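# Slide held gear onto shaft so it meshes with neighbours

## Task

The left gripper starts out holding a gear a little above the end of a shaft. Lower the gear onto that shaft until it sits fully at the bottom, level and aligned with the shaft's axis, with its teeth engaged with the two neighbouring gears. Forcing or wedging it with too much pressure counts as failure.

## Robot and tools

Robot: two 6-joint arms, left_arm and right_arm, each ending in a parallel two-finger gripper. Joint order for every row and every per-joint list: waist, shoulder, elbow, wrist pitch, wrist yaw, wrist roll. Stated ranges in rad: waist -2.618 to 3.054, shoulder 0.000 to 3.142, elbow 0.000 to 3.142, wrist pitch -1.571 to 1.571, wrist yaw -1.571 to 1.571, wrist roll -2.094 to 2.094. A real limit may sit up to 0.059 rad either side of these.

Frames: the scene frame has its origin at table-top height, halfway between the arm bases, +x pointing out over the table, +z up, and left_arm on the +y side. left_arm's base is near (+0.006, +0.304, -0.005) m and right_arm's near (-0.002, -0.271, -0.001) m. Each gripper's end_effector_position (metres) and end_effector_quat_wxyz are reported in that arm's own base frame; fixed cameras and the table use the scene frame. The reported point lies between the finger pads, just behind the tips. Fingers point along gripper +z and open along gripper y. Printed hand poses can be a few cm off.

Rows: every movement row is one flat list of 14 numbers in [-1, 1]: six joint numbers then the opening for left_arm, then six joint numbers then the opening for right_arm. Joint numbers are offsets, not poses: they count from the Joint targets shown in the latest result (as they stand when the action begins), never from the previous row. Scale: 1.0 equals 2.224 rad for waist, shoulder and elbow, and 8.485 rad for the three wrist joints. So a wrist roll of 0.01 rad is about 0.0012. The opening is absolute: +1 fully open (about 87 mm between pads), +0.5 about 69 mm, 0 about 43 mm, -0.5 about 18 mm, -1 shut. Send 0 for the joints of an arm you want to leave still, and repeat its current opening; writing 0 in the opening slot would command a 43 mm gap. To keep the gear gripped, keep commanding about 0.04 below the grip_measured reading seen when the fingers first touched it.

execute_actions(actions, cameras): actions is a list of actions; each action is a list of up to 15 rows, one per 1/30 s step, and a short action holds its final row for the remaining steps. An action that would push any joint more than 0.059 rad past its range is rejected for both arms; a malformed or rejected first action voids the whole call. An empty actions list returns state and images. cameras: names from cam_high, cam_left_wrist, cam_right_wrist, ["all"] or []; an unknown name voids the call.

move(target, speed, blend, opening_speed, blocking, cameras): target is one 14-number row or a list of up to 15 such rows, all offsets from the same current Joint targets (same scaling as above). Joints are interpolated together toward the target. speed is the top rate in rad/s of the joint with the longest way to go, 0.01 to 12.57, default 0.5; one value or one per target. blend (rad) rounds corners between listed targets; 0 stops at each. opening_speed sets how fast openings change, per second on the -1..+1 scale, at least 0.2. blocking=false returns after about 0.5 s while the motion continues. The whole move is capped at 10 s. The result adds a move: line saying done, off_target (resting more than 0.035 rad from target), moving, held or fault, plus limits=held if steps were withheld. Done does not mean no contact.

wait(seconds 0 to 10, cameras) lets time pass holding the last commands. stop(cameras) brakes a running move. zoom_image(camera, region) enlarges part of that camera's most recent image; region is [x0, y0, x1, y1] in pixels from the top-left, at most 504 wide and high. read_manual(section) returns licence text only. finished_scene(scene) ends the scene irreversibly; call nothing after it in that reply.

Result lines: Joint positions (rad, last number per arm is gripper 0 shut to 1 open), Joint velocities (may say within noise or be omitted), Joint targets (the base for your next offsets), Tool commands, grip_measured (gripper reading on the command scale, possibly off by about 1 mm), joint torques (include arm weight; first three wrap at ±28 N m), joint command not followed (clearance check changed targets), joint sent to its limit, MOTOR HOT and OVER-TEMPERATURE FAULT. Images are 896x504.

Motion limits: each joint's target may lead its measured angle by at most 0.339 rad (big joints) or 2.2 rad (wrists) per step, and targets putting the gripper over 200 mm from where it is get scaled back, so large offsets may need several actions. Friction may leave small turns undone.

Avoid: jamming or forcing the gear down; lower it slowly, aligned, and stop pressing once seated (command targets back past the measured positions to release a push). Do not drop the gear, release it while moving, or let anything fall off the table. Do not strike the bar, plate or rail near the bases, or let the arms, fingers or wrist-camera cables press on each other or on objects. Keep arms from holding stretched or straining poses too long, as motors heat and can fault. Leave the gear seated and stable before finishing.

Each tool is called after "Call:" as name(argument=value, ...), one argument or row to a line, values as JSON.

## Session

Call:
execute_actions(
  actions=[],
)

Scene clock: 0.00 s.
left_arm: end_effector_position=(+0.2826, -0.1438, +0.1208) grip_measured=-0.512 end_effector_quat_wxyz=(-0.008, +0.859, +0.512, +0.005) | right_arm: end_effector_position=(+0.3825, +0.0000, +0.3605) grip_measured=+1.000 end_effector_quat_wxyz=(+0.707, +0.000, +0.707, +0.000)
Joint positions: left_arm=[-0.61 1.758 1.505 -1.329 -0.015 1.457 0.244] | right_arm=[0 1.047 1.047 0 0 0 1]
Joint velocities: within noise
Joint torques (N m): no reading
Heat: left arm: 30 °C; right arm: 29 °C.
Joint targets: left_arm=[-0.607 1.745 1.514 -1.335 -0.020 1.457] | right_arm=[0.000 1.042 1.060 0.010 -0.001 0.000]
Tool commands: left_gripper/opening=-1.0 right_gripper/opening=+1.0

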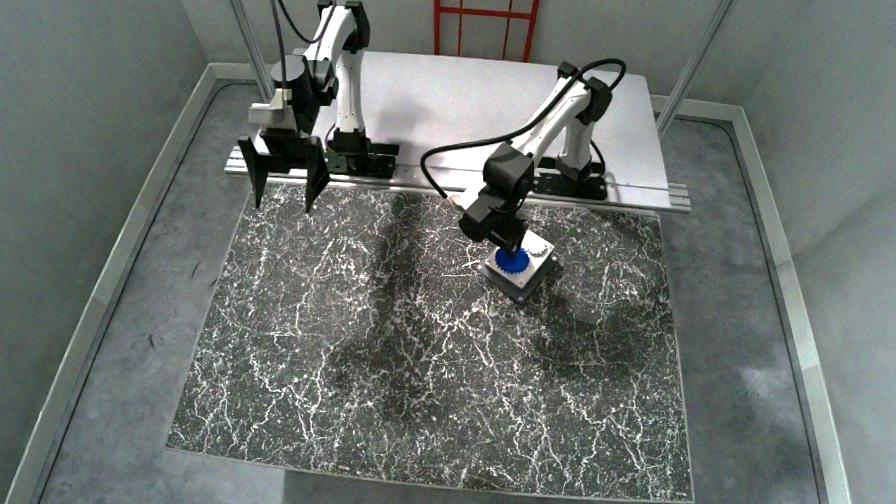

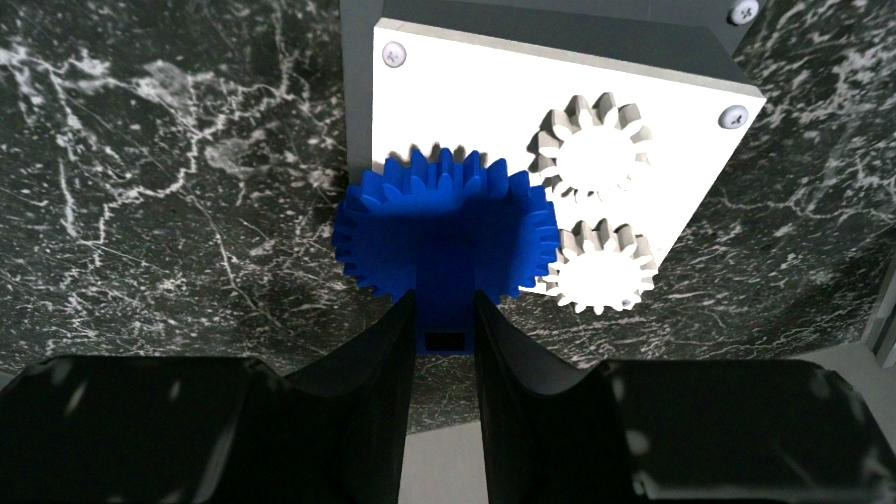

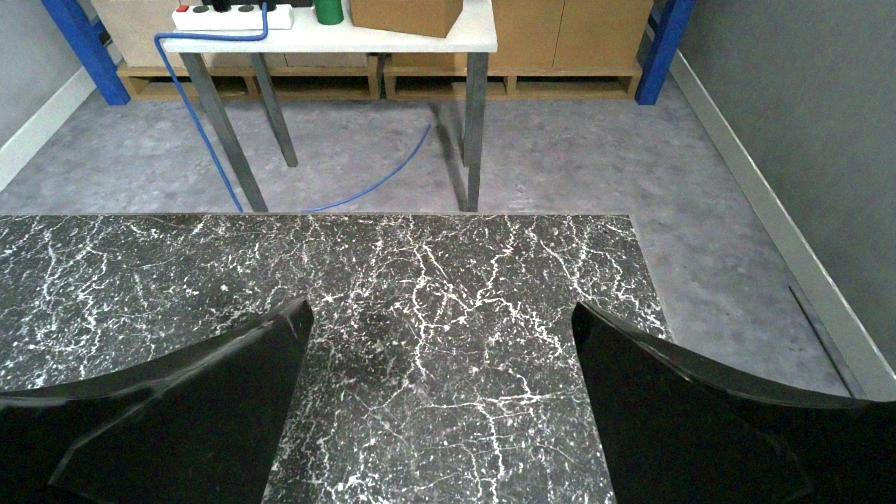

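Call:
zoom_image(
  camera="cam_left_wrist",
  region=[300, 0, 780, 360],
)

Call:
zoom_image(
  camera="cam_high",
  region=[450, 210, 580, 320],
)

Scaled by 1.050 from the camera's 896x504 image, which has a finer 1280x720 frame.

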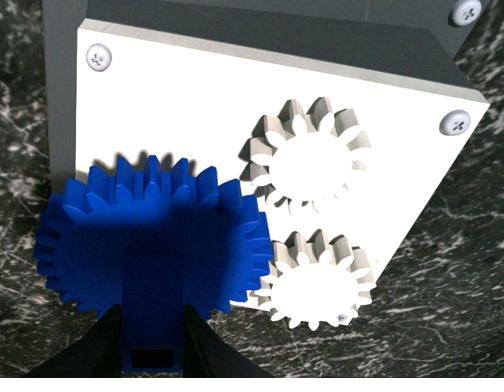

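Scaled by 3.877 from the camera's 896x504 image, which has a finer 1280x720 frame.

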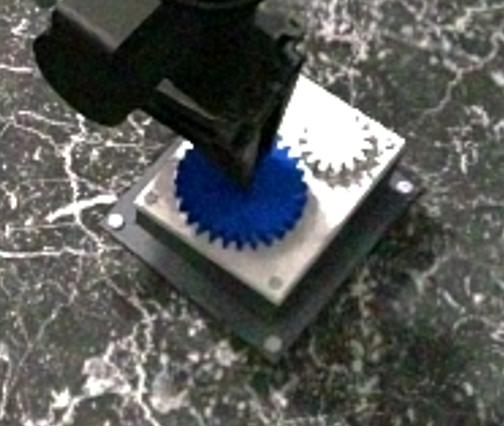

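Call:
move(
  target=[
    [0,-0.0004,0.0351,-0.0093,0,0,-1,0,0,0,0,0,0,1],
    [-0.0817,0.0200,0.0595,-0.01037,0,-0.0214,-1,0,0,0,0,0,0,1],
  ],
  cameras=["cam_left_wrist","cam_high"],
)

Scene clock: 48.57 s.
left_arm: end_effector_position=(+0.2540, -0.1959, +0.1446) grip_measured=-0.512 end_effector_quat_wxyz=(+0.006, +0.863, +0.506, +0.010) | right_arm: end_effector_position=(+0.3825, +0.0000, +0.3605) grip_measured=+1.000 end_effector_quat_wxyz=(+0.707, +0.000, +0.707, +0.000)
Joint positions: left_arm=[-0.791 1.777 1.623 -1.401 -0.015 1.29 0.244] | right_arm=[0 1.047 1.047 0 0 0 1]
Joint torques (N m): left_arm=[-0.01 -5.46 6.98 0.2 0.13 -0.18] | right_arm=[-0.24 -2.76 8.02 2.24 -0.07 0.09]
Heat: left arm: 34 °C; right arm: 35 °C.
Joint targets: left_arm=[-0.789 1.790 1.646 -1.423 -0.020 1.276] | right_arm=[0.000 1.042 1.060 0.010 -0.001 0.000]
move: done
camera_calibration:
cam_left_wrist: T_world_to_cam=[[-0.87065, 0.491277, -0.0248116, 0.319475], [0.286399, 0.547278, 0.786424, -0.0600216], [0.399931, 0.677594, -0.617189, 0.261939], [0, 0, 0, 1]] pos_world=[0.190584, -0.301591, 0.216795]
Images, in order (width x height): cam_high 896x504, cam_left_wrist 896x504.

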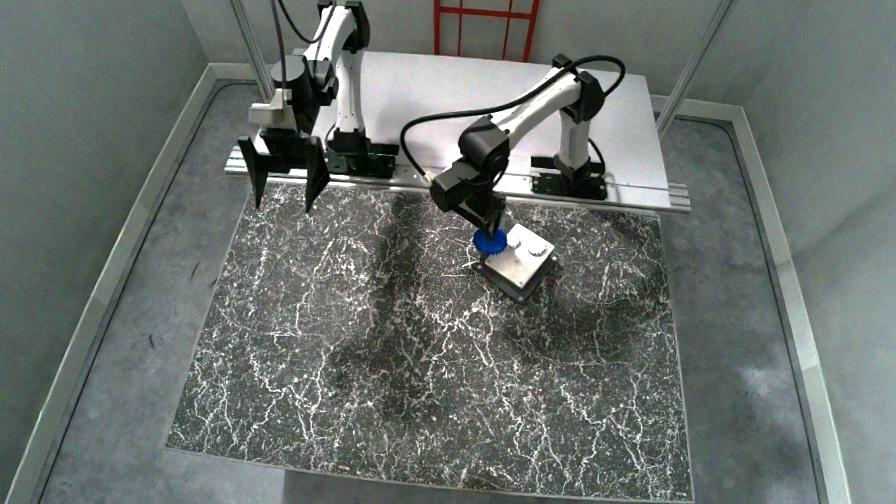

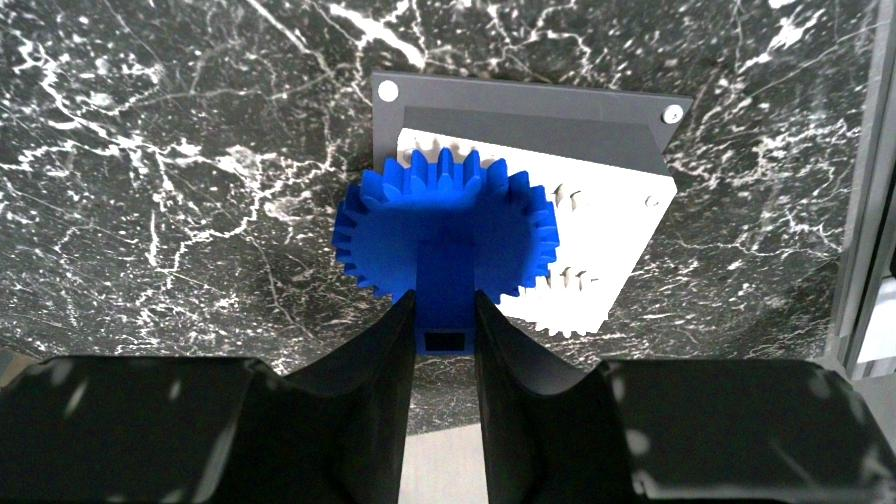

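Call:
zoom_image(
  camera="cam_high",
  region=[460, 210, 570, 310],
)

Scaled by 4.582 from the camera's 896x504 image, which has a finer 1280x720 frame.

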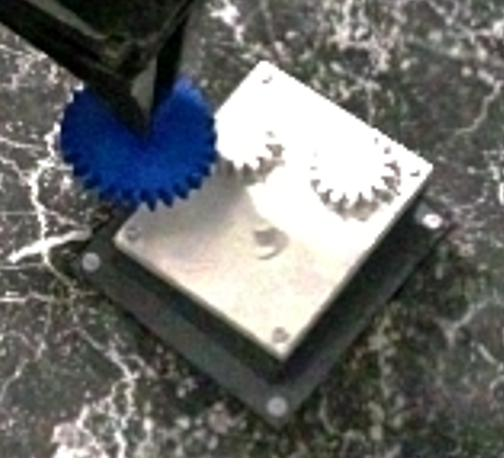

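Call:
move(
  target=[0.0701,-0.1272,-0.1353,-0.001,0,0.0167,-1,0,0,0,0,0,0,1],
  cameras=["cam_left_wrist","cam_high"],
)

Call:
zoom_image(
  camera="cam_left_wrist",
  region=[30, 30, 450, 270],
)

Scene clock: 72.40 s.
left_arm: end_effector_position=(+0.2250, -0.1128, +0.1431) grip_measured=-0.512 end_effector_quat_wxyz=(-0.017, +0.852, +0.523, +0.002) | right_arm: end_effector_position=(+0.3825, +0.0000, +0.3605) grip_measured=+1.000 end_effector_quat_wxyz=(+0.707, +0.000, +0.707, +0.000)
Joint positions: left_arm=[-0.64 1.535 1.351 -1.417 -0.015 1.401 0.244] | right_arm=[0 1.047 1.047 0 0 0 1]
Joint torques (N m): left_arm=[0.47 -6.75 4.59 0.2 0.13 0.13] | right_arm=[-0.25 -2.76 8.02 2.24 -0.07 0.09]
Heat: left arm: 35 °C; right arm: 36 °C.
Joint targets: left_arm=[-0.633 1.506 1.345 -1.431 -0.020 1.418] | right_arm=[0.000 1.042 1.060 0.010 -0.001 0.000]
move: done
camera_calibration:
cam_left_wrist: T_world_to_cam=[[-0.890036, 0.455361, 0.0219587, 0.247055], [0.293184, 0.534834, 0.792462, -0.099713], [0.349112, 0.711757, -0.609526, 0.230414], [0, 0, 0, 1]] pos_world=[0.168682, -0.223168, 0.214037]
Images, in order (width x height): cam_high 896x504, cam_left_wrist 896x504.

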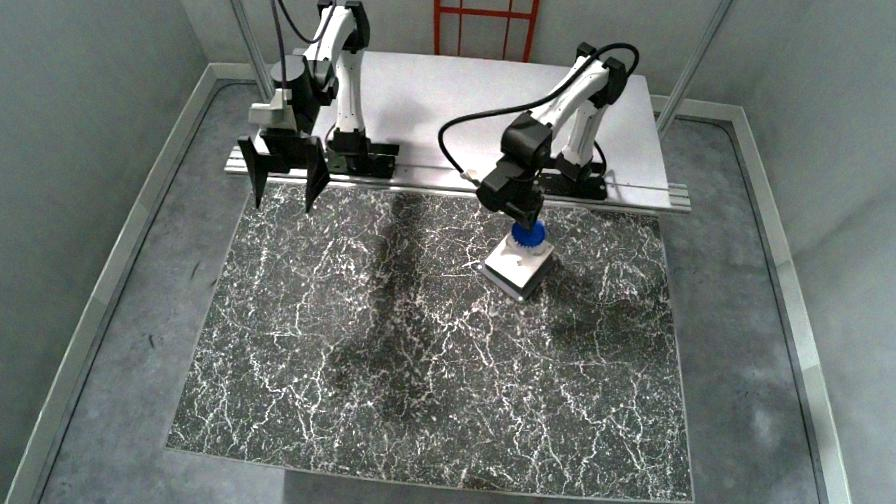

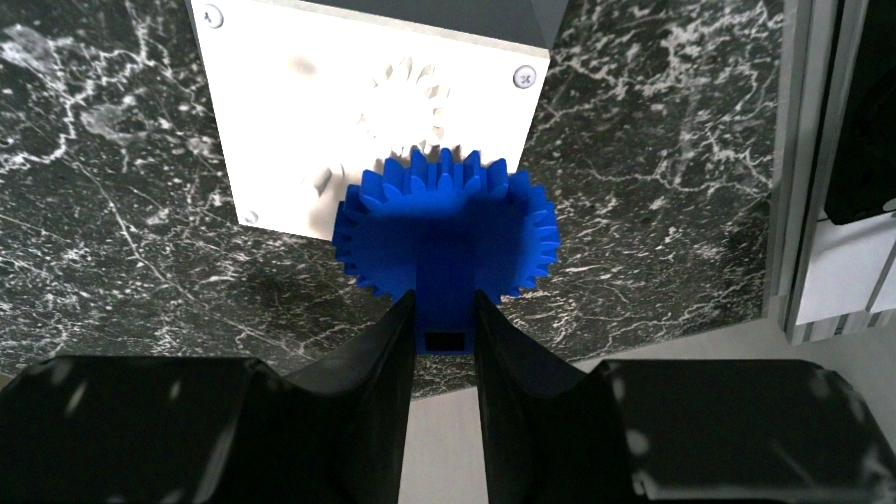

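Scaled by 1.200 from the camera's 896x504 image, which has a finer 1280x720 frame.

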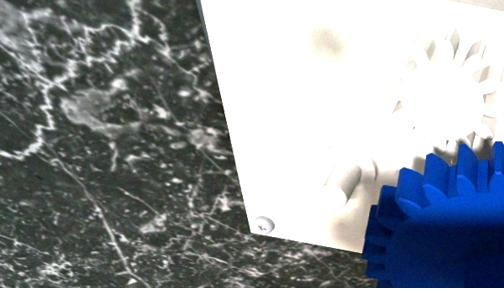

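Call:
zoom_image(
  camera="cam_left_wrist",
  region=[260, 130, 380, 240],
)

Call:
zoom_image(
  camera="cam_high",
  region=[470, 210, 570, 310],
)

Scaled by 4.200 from the camera's 896x504 image, which has a finer 1280x720 frame.

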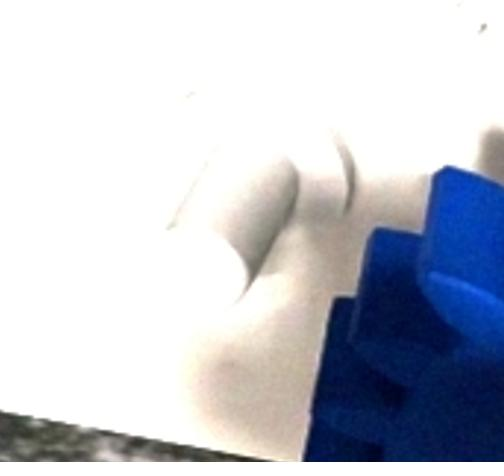

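Scaled by 5.040 from the camera's 896x504 image, which has a finer 1280x720 frame.

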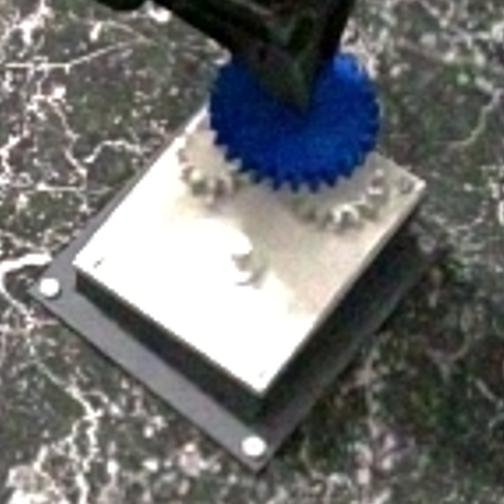

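Call:
zoom_image(
  camera="cam_left_wrist",
  region=[320, 135, 570, 365],
)

Scaled by 2.016 from the camera's 896x504 image, which has a finer 1280x720 frame.

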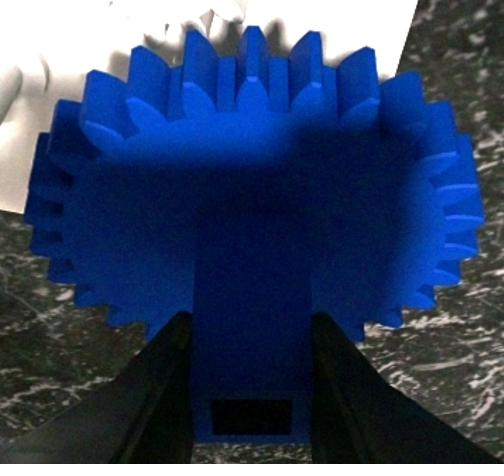

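Call:
move(
  target=[-0.0166,0.0735,0.0256,-0.0041,-0.0104,-0.0047,-1,0,0,0,0,0,0,1],
  cameras=["cam_left_wrist"],
)

Call:
zoom_image(
  camera="cam_left_wrist",
  region=[180, 80, 480, 300],
)

Scene clock: 224.50 s.
left_arm: end_effector_position=(+0.2329, -0.1107, +0.1246) grip_measured=-0.512 end_effector_quat_wxyz=(-0.088, +0.855, +0.511, +0.015) | right_arm: end_effector_position=(+0.3825, +0.0000, +0.3605) grip_measured=+1.000 end_effector_quat_wxyz=(+0.707, +0.000, +0.707, +0.000)
Joint positions: left_arm=[-0.666 1.663 1.38 -1.441 -0.091 1.392 0.244] | right_arm=[0 1.047 1.047 0 0 0 1]
Joint torques (N m): left_arm=[-0.49 -4.82 6.63 -0.11 -0.11 -0.14] | right_arm=[-0.24 -2.76 8.02 2.24 -0.07 0.1]
Heat: left arm: 34 °C; right arm: 39 °C.
Joint targets: left_arm=[-0.670 1.670 1.402 -1.466 -0.108 1.378] | right_arm=[0.000 1.042 1.060 0.010 -0.001 0.000]
move: done
camera_calibration:
cam_left_wrist: T_world_to_cam=[[-0.874793, 0.466715, 0.130056, 0.237721], [0.34709, 0.416406, 0.840318, -0.120239], [0.338033, 0.780246, -0.526261, 0.214649], [0, 0, 0, 1]] pos_world=[0.177132, -0.228359, 0.183084]
Images, in order (width x height): cam_left_wrist 896x504.

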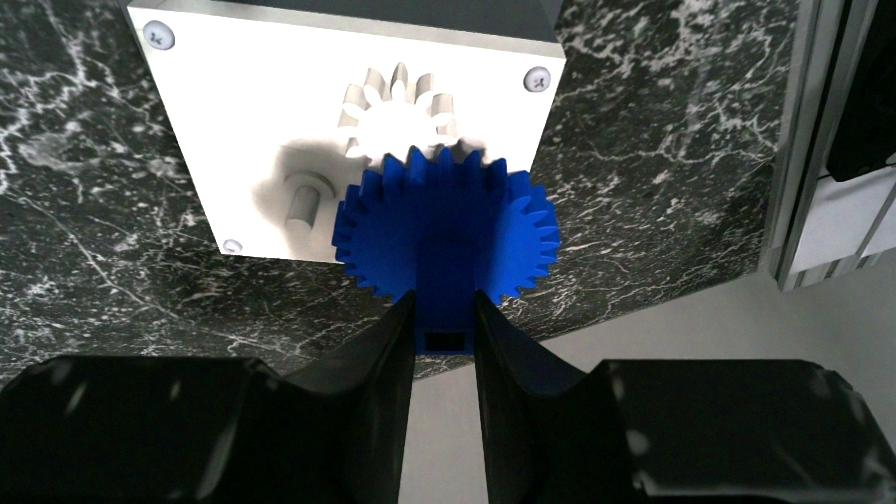

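Scaled by 1.680 from the camera's 896x504 image, which has a finer 1280x720 frame.

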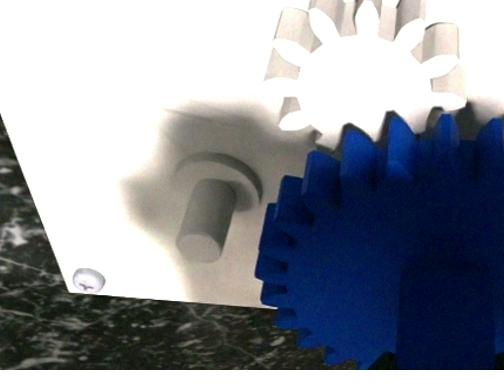

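Call:
move(
  target=[0.0238,0.1933,0.2352,-0.0105,-0.0026,0.0062,-1,0,0,0,0,0,0,1],
  cameras=["cam_left_wrist"],
)

Call:
zoom_image(
  camera="cam_left_wrist",
  region=[450, 50, 750, 300],
)

Scene clock: 245.80 s.
left_arm: end_effector_position=(+0.3278, -0.1626, +0.1175) grip_measured=-0.512 end_effector_quat_wxyz=(-0.087, +0.851, +0.517, +0.025) | right_arm: end_effector_position=(+0.3825, +0.0000, +0.3605) grip_measured=+1.000 end_effector_quat_wxyz=(+0.707, +0.000, +0.707, +0.000)
Joint positions: left_arm=[-0.627 2.086 1.903 -1.531 -0.114 1.414 0.244] | right_arm=[0 1.047 1.047 0 0 0 1]
Joint torques (N m): left_arm=[0.83 -7.3 6.71 -0.11 -0.08 0.14] | right_arm=[-0.24 -2.76 8.02 2.24 -0.07 0.09]
Heat: left arm: 34 °C; right arm: 40 °C.
Joint targets: left_arm=[-0.617 2.100 1.925 -1.555 -0.130 1.431] | right_arm=[0.000 1.042 1.060 0.010 -0.001 0.000]
move: done
camera_calibration:
cam_left_wrist: T_world_to_cam=[[-0.883125, 0.453977, 0.1183, 0.347917], [0.325977, 0.412456, 0.850658, -0.120507], [0.337386, 0.7898, -0.512236, 0.219527], [0, 0, 0, 1]] pos_world=[0.272472, -0.281625, 0.173801]
Images, in order (width x height): cam_left_wrist 896x504.

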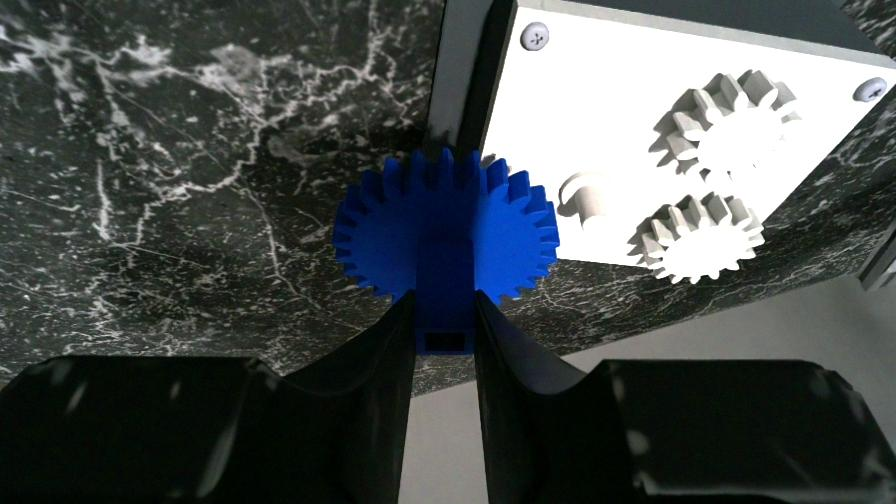

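Scaled by 1.680 from the camera's 896x504 image, which has a finer 1280x720 frame.

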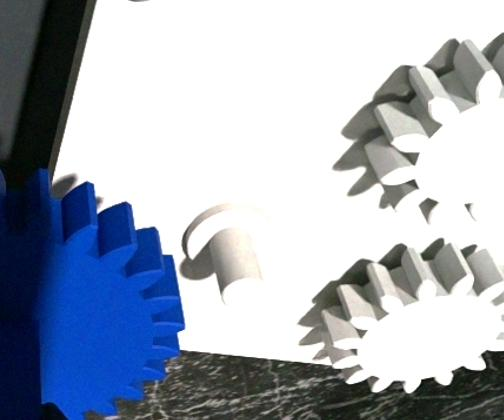

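Call:
move(
  target=[-0.0160,-0.1003,-0.1304,0.0053,-0.0006,-0.0058,-1,0,0,0,0,0,0,1],
  cameras=["cam_left_wrist","cam_high"],
)

Call:
zoom_image(
  camera="cam_left_wrist",
  region=[330, 0, 780, 320],
)

Call:
zoom_image(
  camera="cam_high",
  region=[470, 210, 570, 310],
)

Scene clock: 302.17 s.
left_arm: end_effector_position=(+0.3114, -0.1519, +0.1132) grip_measured=-0.512 end_effector_quat_wxyz=(-0.060, +0.856, +0.511, +0.054) | right_arm: end_effector_position=(+0.3825, +0.0000, +0.3605) grip_measured=+1.000 end_effector_quat_wxyz=(+0.707, +0.000, +0.707, +0.000)
Joint positions: left_arm=[-0.646 1.924 1.655 -1.372 -0.145 1.415 0.244] | right_arm=[0 1.047 1.047 0 0 0 1]
Joint torques (N m): left_arm=[-0.76 -11.23 3.6 -1.06 0.22 -0.38] | right_arm=[-0.24 -2.76 8.02 2.24 -0.07 0.09]
Heat: left arm: 35 °C; right arm: 41 °C.
Joint targets: left_arm=[-0.653 1.877 1.635 -1.510 -0.135 1.381] | right_arm=[0.000 1.042 1.060 0.010 -0.001 0.000]
move: off_target (left_arm); left_arm: the wrist pitch is farthest, 0.138 rad from its target
camera_calibration:
cam_left_wrist: T_world_to_cam=[[-0.878672, 0.475504, 0.0427886, 0.339527], [0.269985, 0.420975, 0.865961, -0.0988828], [0.393755, 0.772448, -0.498278, 0.192597], [0, 0, 0, 1]] pos_world=[0.249194, -0.26859, 0.167067]
Images, in order (width x height): cam_high 896x504, cam_left_wrist 896x504.

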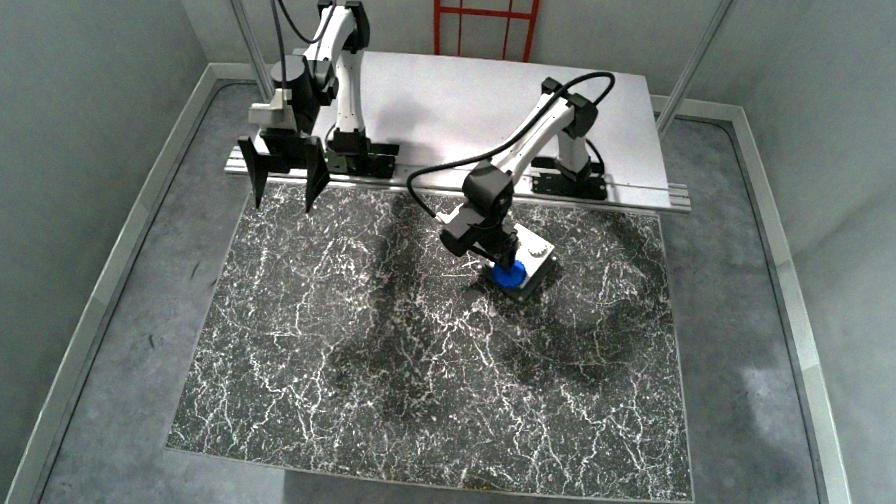

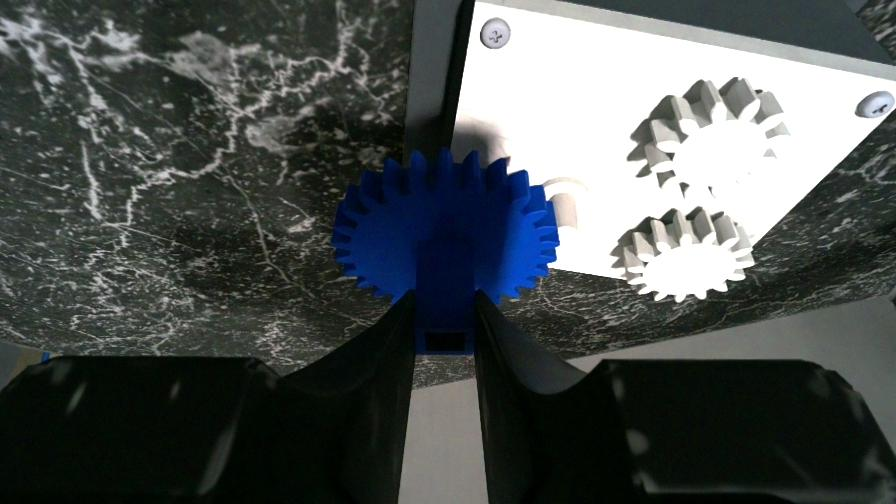

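Scaled by 1.120 from the camera's 896x504 image, which has a finer 1280x720 frame.

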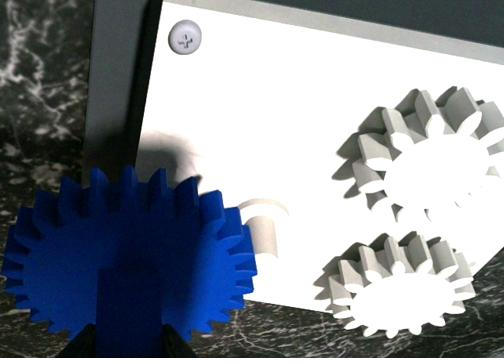

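Scaled by 5.040 from the camera's 896x504 image, which has a finer 1280x720 frame.

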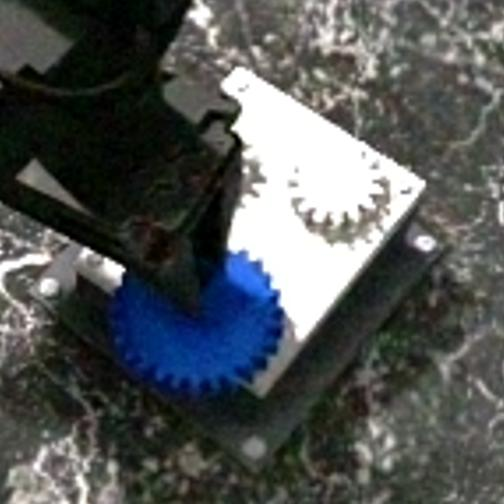

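Call:
move(
  target=[0.0160,0.1003,0.1304,-0.0053,0.0006,0.0058,-1,0,0,0,0,0,0,1],
  cameras=["cam_left_wrist"],
)

Scene clock: 308.13 s.
left_arm: end_effector_position=(+0.3302, -0.1595, +0.1191) grip_measured=-0.512 end_effector_quat_wxyz=(-0.091, +0.851, +0.516, +0.035) | right_arm: end_effector_position=(+0.3825, +0.0000, +0.3605) grip_measured=+1.000 end_effector_quat_wxyz=(+0.707, +0.000, +0.707, +0.000)
Joint positions: left_arm=[-0.627 2.085 1.903 -1.531 -0.136 1.414 0.244] | right_arm=[0 1.047 1.047 0 0 0 1]
Joint torques (N m): left_arm=[0.76 -7.19 6.69 -0.09 0.16 0.15] | right_arm=[-0.25 -2.76 8.01 2.24 -0.07 0.09]
Heat: left arm: 37 °C; right arm: 41 °C.
Joint targets: left_arm=[-0.617 2.100 1.925 -1.555 -0.130 1.430] | right_arm=[0.000 1.042 1.060 0.010 -0.001 0.000]
move: done
camera_calibration:
cam_left_wrist: T_world_to_cam=[[-0.883573, 0.454131, 0.114296, 0.349135], [0.315478, 0.396867, 0.861957, -0.124306], [0.346081, 0.79766, -0.493929, 0.213177], [0, 0, 0, 1]] pos_world=[0.273925, -0.279263, 0.172536]
Images, in order (width x height): cam_left_wrist 896x504.

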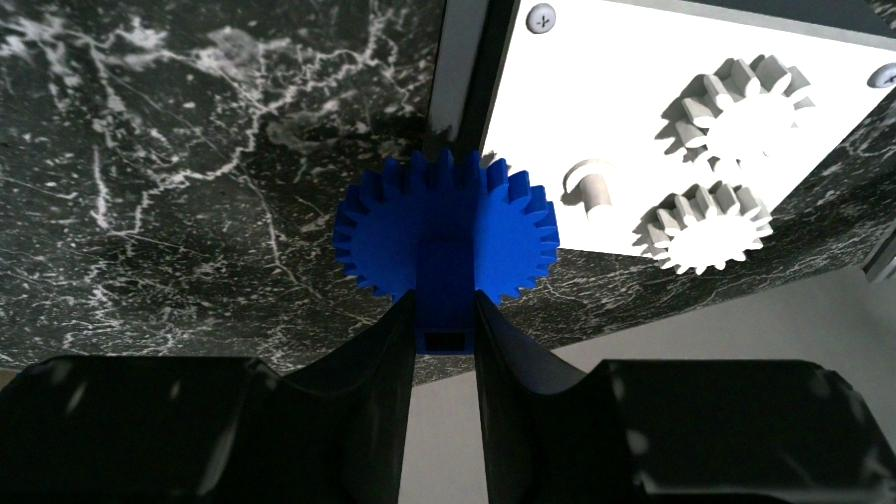

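Call:
zoom_image(
  camera="cam_left_wrist",
  region=[320, 135, 570, 365],
)

Call:
zoom_image(
  camera="cam_left_wrist",
  region=[450, 50, 750, 300],
)

Scaled by 2.016 from the camera's 896x504 image, which has a finer 1280x720 frame.

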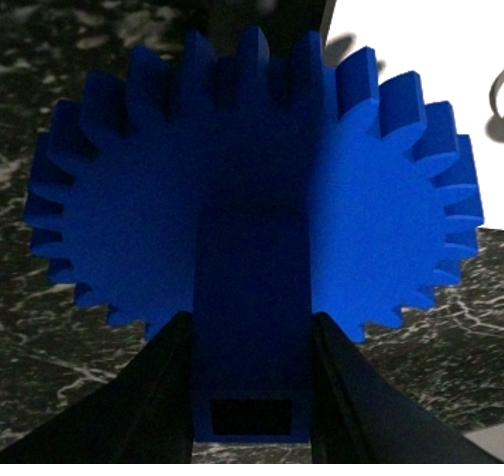

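Scaled by 1.680 from the camera's 896x504 image, which has a finer 1280x720 frame.

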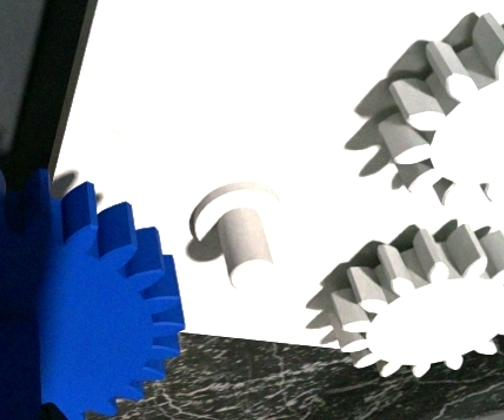

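Call:
move(
  target=[
    [0,0,0.0270,-0.0018,0,0,-1,0,0,0,0,0,0,1],
    [-0.0171,-0.1034,-0.1138,0.0020,0.0002,-0.0053,-1,0,0,0,0,0,0,1],
  ],
  cameras=["cam_left_wrist","cam_high"],
)

Call:
zoom_image(
  camera="cam_left_wrist",
  region=[330, 0, 780, 320],
)

Call:
zoom_image(
  camera="cam_high",
  region=[470, 210, 570, 310],
)

Scene clock: 366.60 s.
left_arm: end_effector_position=(+0.2802, -0.1331, +0.1290) grip_measured=-0.512 end_effector_quat_wxyz=(-0.119, +0.852, +0.509, +0.024) | right_arm: end_effector_position=(+0.3825, +0.0000, +0.3605) grip_measured=+1.000 end_effector_quat_wxyz=(+0.707, +0.000, +0.707, +0.000)
Joint positions: left_arm=[-0.651 1.909 1.678 -1.545 -0.133 1.4 0.244] | right_arm=[0 1.047 1.047 0 0 0 1]
Joint torques (N m): left_arm=[-0.5 -10.3 4.33 0.08 0.15 -0.18] | right_arm=[-0.24 -2.76 8.02 2.24 -0.07 0.09]
Heat: left arm: 37 °C; right arm: 41 °C.
Joint targets: left_arm=[-0.655 1.870 1.672 -1.538 -0.128 1.385] | right_arm=[0.000 1.042 1.060 0.010 -0.001 0.000]
move: off_target (left_arm); left_arm: the shoulder is farthest, 0.039 rad from its target
camera_calibration:
cam_left_wrist: T_world_to_cam=[[-0.871725, 0.458099, 0.173898, 0.281356], [0.361562, 0.361837, 0.859271, -0.144765], [0.330709, 0.811923, -0.481054, 0.219017], [0, 0, 0, 1]] pos_world=[0.225176, -0.254333, 0.180824]
Images, in order (width x height): cam_high 896x504, cam_left_wrist 896x504.

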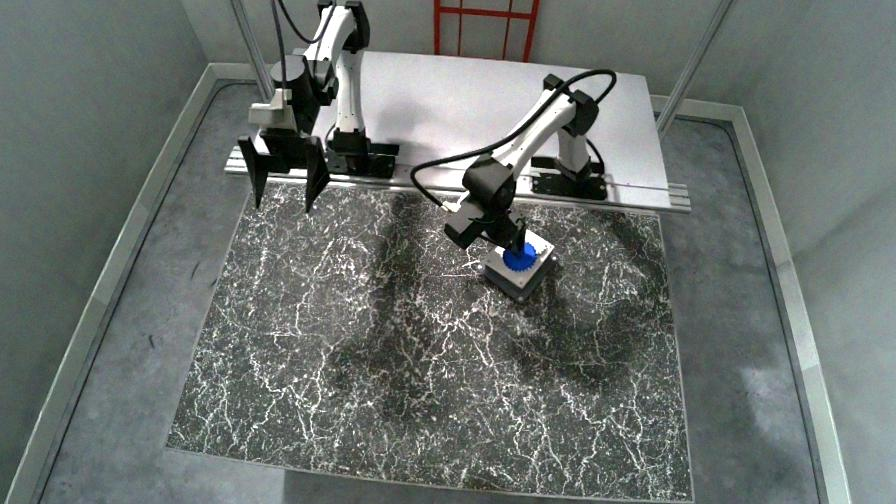

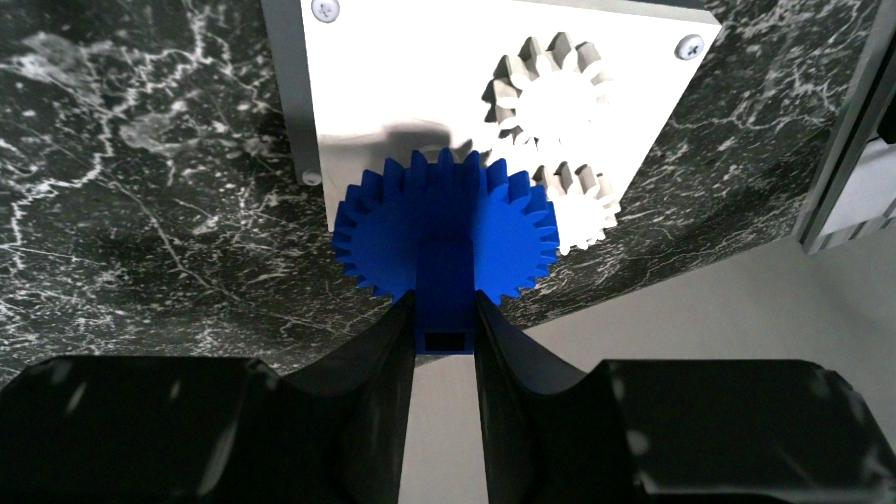

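Scaled by 1.120 from the camera's 896x504 image, which has a finer 1280x720 frame.

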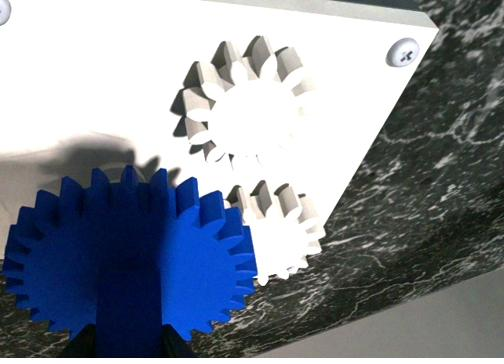

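Scaled by 5.040 from the camera's 896x504 image, which has a finer 1280x720 frame.

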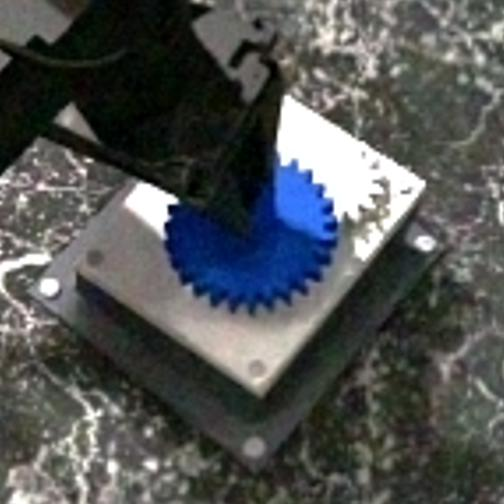

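Call:
zoom_image(
  camera="cam_left_wrist",
  region=[380, 110, 520, 190],
)

Scaled by 3.600 from the camera's 896x504 image, which has a finer 1280x720 frame.

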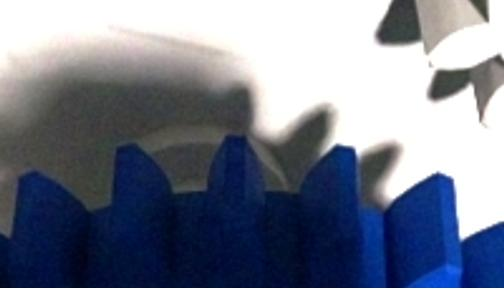

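Call:
move(
  target=[0.0081,-0.0157,-0.0351,0.0097,0.0012,0,-1,0,0,0,0,0,0,1],
  cameras=["cam_left_wrist"],
  speed=0.2,
)

Call:
zoom_image(
  camera="cam_left_wrist",
  region=[380, 60, 660, 280],
)

Scene clock: 404.90 s.
left_arm: end_effector_position=(+0.2797, -0.1330, +0.1188) grip_measured=-0.512 end_effector_quat_wxyz=(-0.102, +0.852, +0.513, +0.027) | right_arm: end_effector_position=(+0.3825, +0.0000, +0.3605) grip_measured=+1.000 end_effector_quat_wxyz=(+0.707, +0.000, +0.707, +0.000)
Joint positions: left_arm=[-0.648 1.875 1.602 -1.467 -0.126 1.399 0.244] | right_arm=[0 1.047 1.047 0 0 0 1]
Joint torques (N m): left_arm=[0.81 -10.07 4.18 0.2 0.2 -0.16] | right_arm=[-0.25 -2.77 8.02 2.24 -0.07 0.09]
Heat: left arm: 45 °C; right arm: 42 °C.
Joint targets: left_arm=[-0.637 1.835 1.594 -1.456 -0.118 1.386] | right_arm=[0.000 1.042 1.060 0.010 -0.001 0.000]
move: off_target (left_arm); left_arm: the shoulder is farthest, 0.040 rad from its target
camera_calibration:
cam_left_wrist: T_world_to_cam=[[-0.87812, 0.457148, 0.14114, 0.288157], [0.339172, 0.386745, 0.857549, -0.12606], [0.337442, 0.800902, -0.494661, 0.212323], [0, 0, 0, 1]] pos_world=[0.224146, -0.253027, 0.172461]
Images, in order (width x height): cam_left_wrist 896x504.

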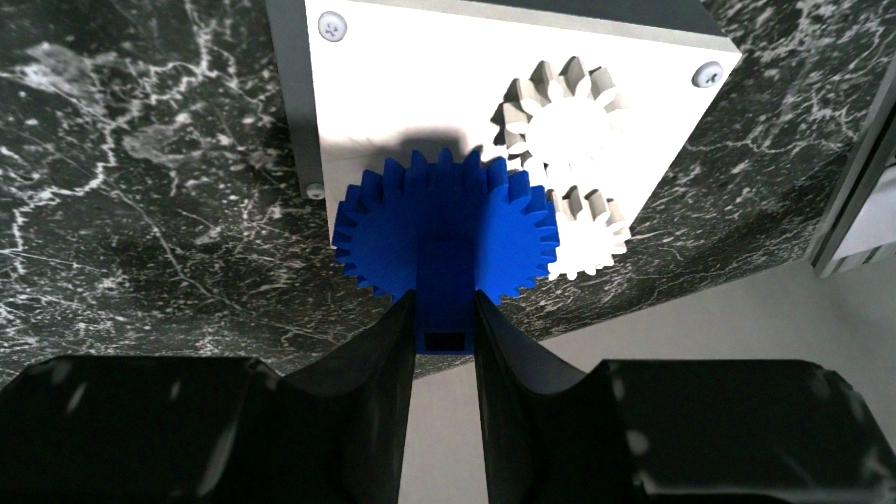

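Scaled by 1.800 from the camera's 896x504 image, which has a finer 1280x720 frame.

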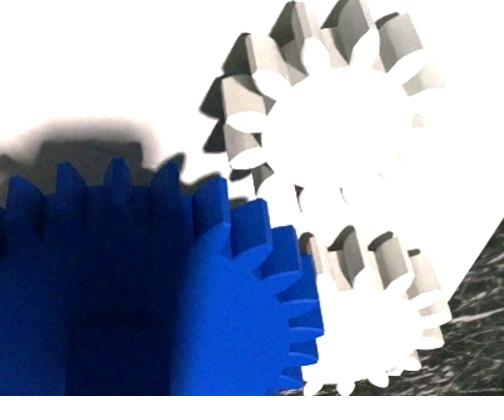

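Call:
move(
  target=[0.001,-0.0017,-0.0127,0.0029,0,0,-1,0,0,0,0,0,0,1],
  cameras=["cam_left_wrist"],
  speed=0.05,
)

Call:
zoom_image(
  camera="cam_left_wrist",
  region=[320, 120, 660, 365],
)

Scene clock: 416.97 s.
left_arm: end_effector_position=(+0.2797, -0.1330, +0.1182) grip_measured=-0.512 end_effector_quat_wxyz=(-0.093, +0.852, +0.514, +0.031) | right_arm: end_effector_position=(+0.3825, +0.0000, +0.3605) grip_measured=+1.000 end_effector_quat_wxyz=(+0.707, +0.000, +0.707, +0.000)
Joint positions: left_arm=[-0.648 1.859 1.581 -1.445 -0.126 1.399 0.244] | right_arm=[0 1.047 1.047 0 0 0 1]
Joint torques (N m): left_arm=[1.11 -9.02 3.7 0.22 0.22 -0.18] | right_arm=[-0.24 -2.76 8.02 2.24 -0.06 0.09]
Heat: left arm: 46 °C; right arm: 42 °C.
Joint targets: left_arm=[-0.635 1.831 1.566 -1.431 -0.118 1.385] | right_arm=[0.000 1.042 1.060 0.010 -0.001 0.000]
move: done
camera_calibration:
cam_left_wrist: T_world_to_cam=[[-0.880212, 0.458327, 0.12314, 0.291128], [0.326418, 0.396328, 0.858123, -0.120746], [0.344497, 0.795525, -0.498459, 0.209786], [0, 0, 0, 1]] pos_world=[0.223397, -0.252467, 0.172335]
Images, in order (width x height): cam_left_wrist 896x504.

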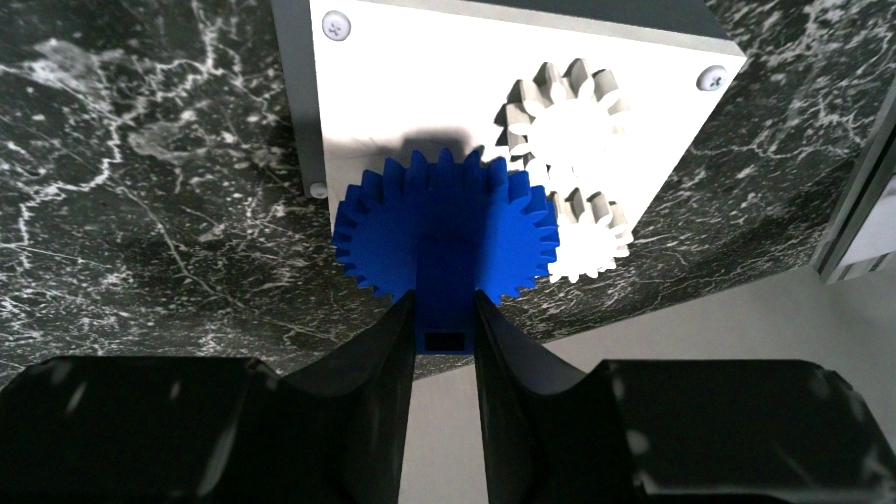

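Scaled by 1.482 from the camera's 896x504 image, which has a finer 1280x720 frame.

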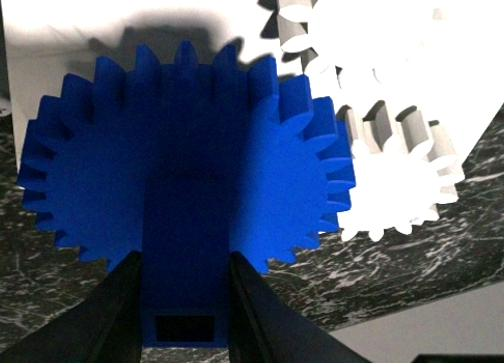

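Call:
zoom_image(
  camera="cam_left_wrist",
  region=[380, 110, 520, 190],
)

Scaled by 3.600 from the camera's 896x504 image, which has a finer 1280x720 frame.

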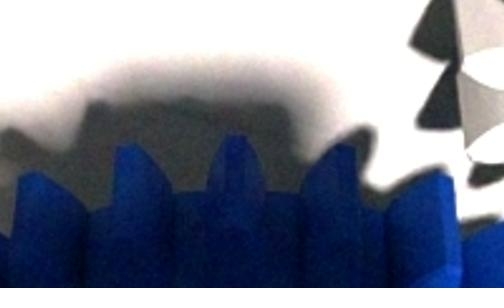

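Call:
wait(
  seconds=0,
  cameras=["cam_high"],
)

Call:
zoom_image(
  camera="cam_high",
  region=[470, 210, 570, 310],
)

Scene clock: 452.23 s.
left_arm: end_effector_position=(+0.2797, -0.1330, +0.1182) grip_measured=-0.512 end_effector_quat_wxyz=(-0.093, +0.852, +0.514, +0.031) | right_arm: end_effector_position=(+0.3825, +0.0000, +0.3605) grip_measured=+1.000 end_effector_quat_wxyz=(+0.707, +0.000, +0.707, +0.000)
Joint positions: left_arm=[-0.648 1.859 1.581 -1.445 -0.126 1.399 0.244] | right_arm=[0 1.047 1.047 0 0 0 1]
Joint torques (N m): left_arm=[1.18 -9.02 3.7 0.25 0.19 -0.16] | right_arm=[-0.25 -2.76 8.01 2.24 -0.07 0.09]
Heat: left arm: 46 °C; right arm: 42 °C.
Joint targets: left_arm=[-0.635 1.831 1.566 -1.431 -0.118 1.385] | right_arm=[0.000 1.042 1.060 0.010 -0.001 0.000]
Tool commands: left_gripper/opening=-1.0 right_gripper/opening=+1.0
Images, in order (width x height): cam_high 896x504.

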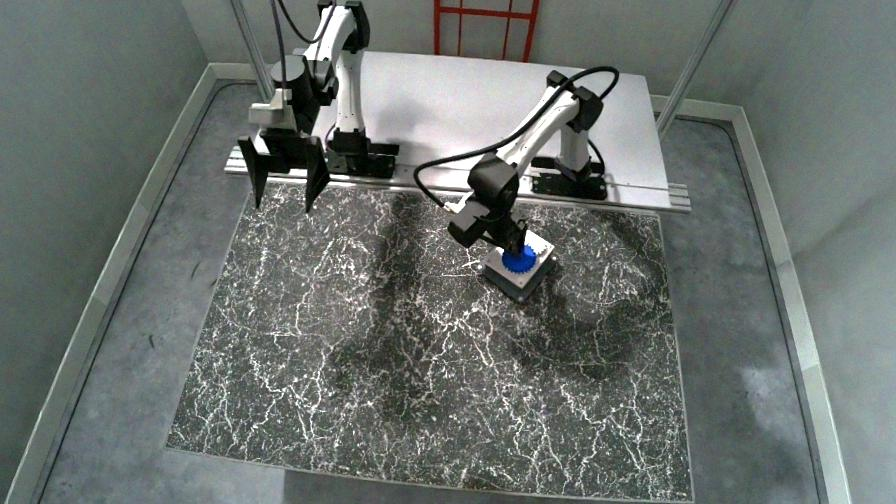

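Scaled by 5.040 from the camera's 896x504 image, which has a finer 1280x720 frame.

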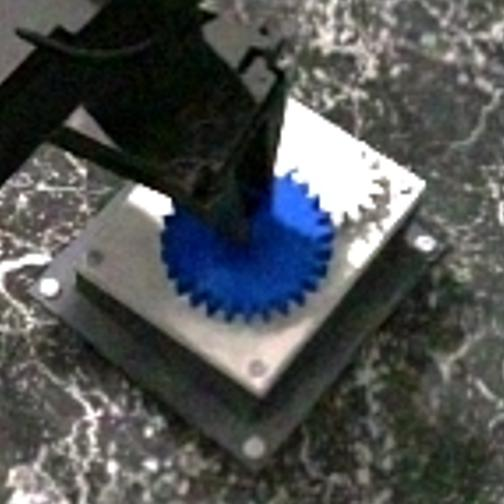

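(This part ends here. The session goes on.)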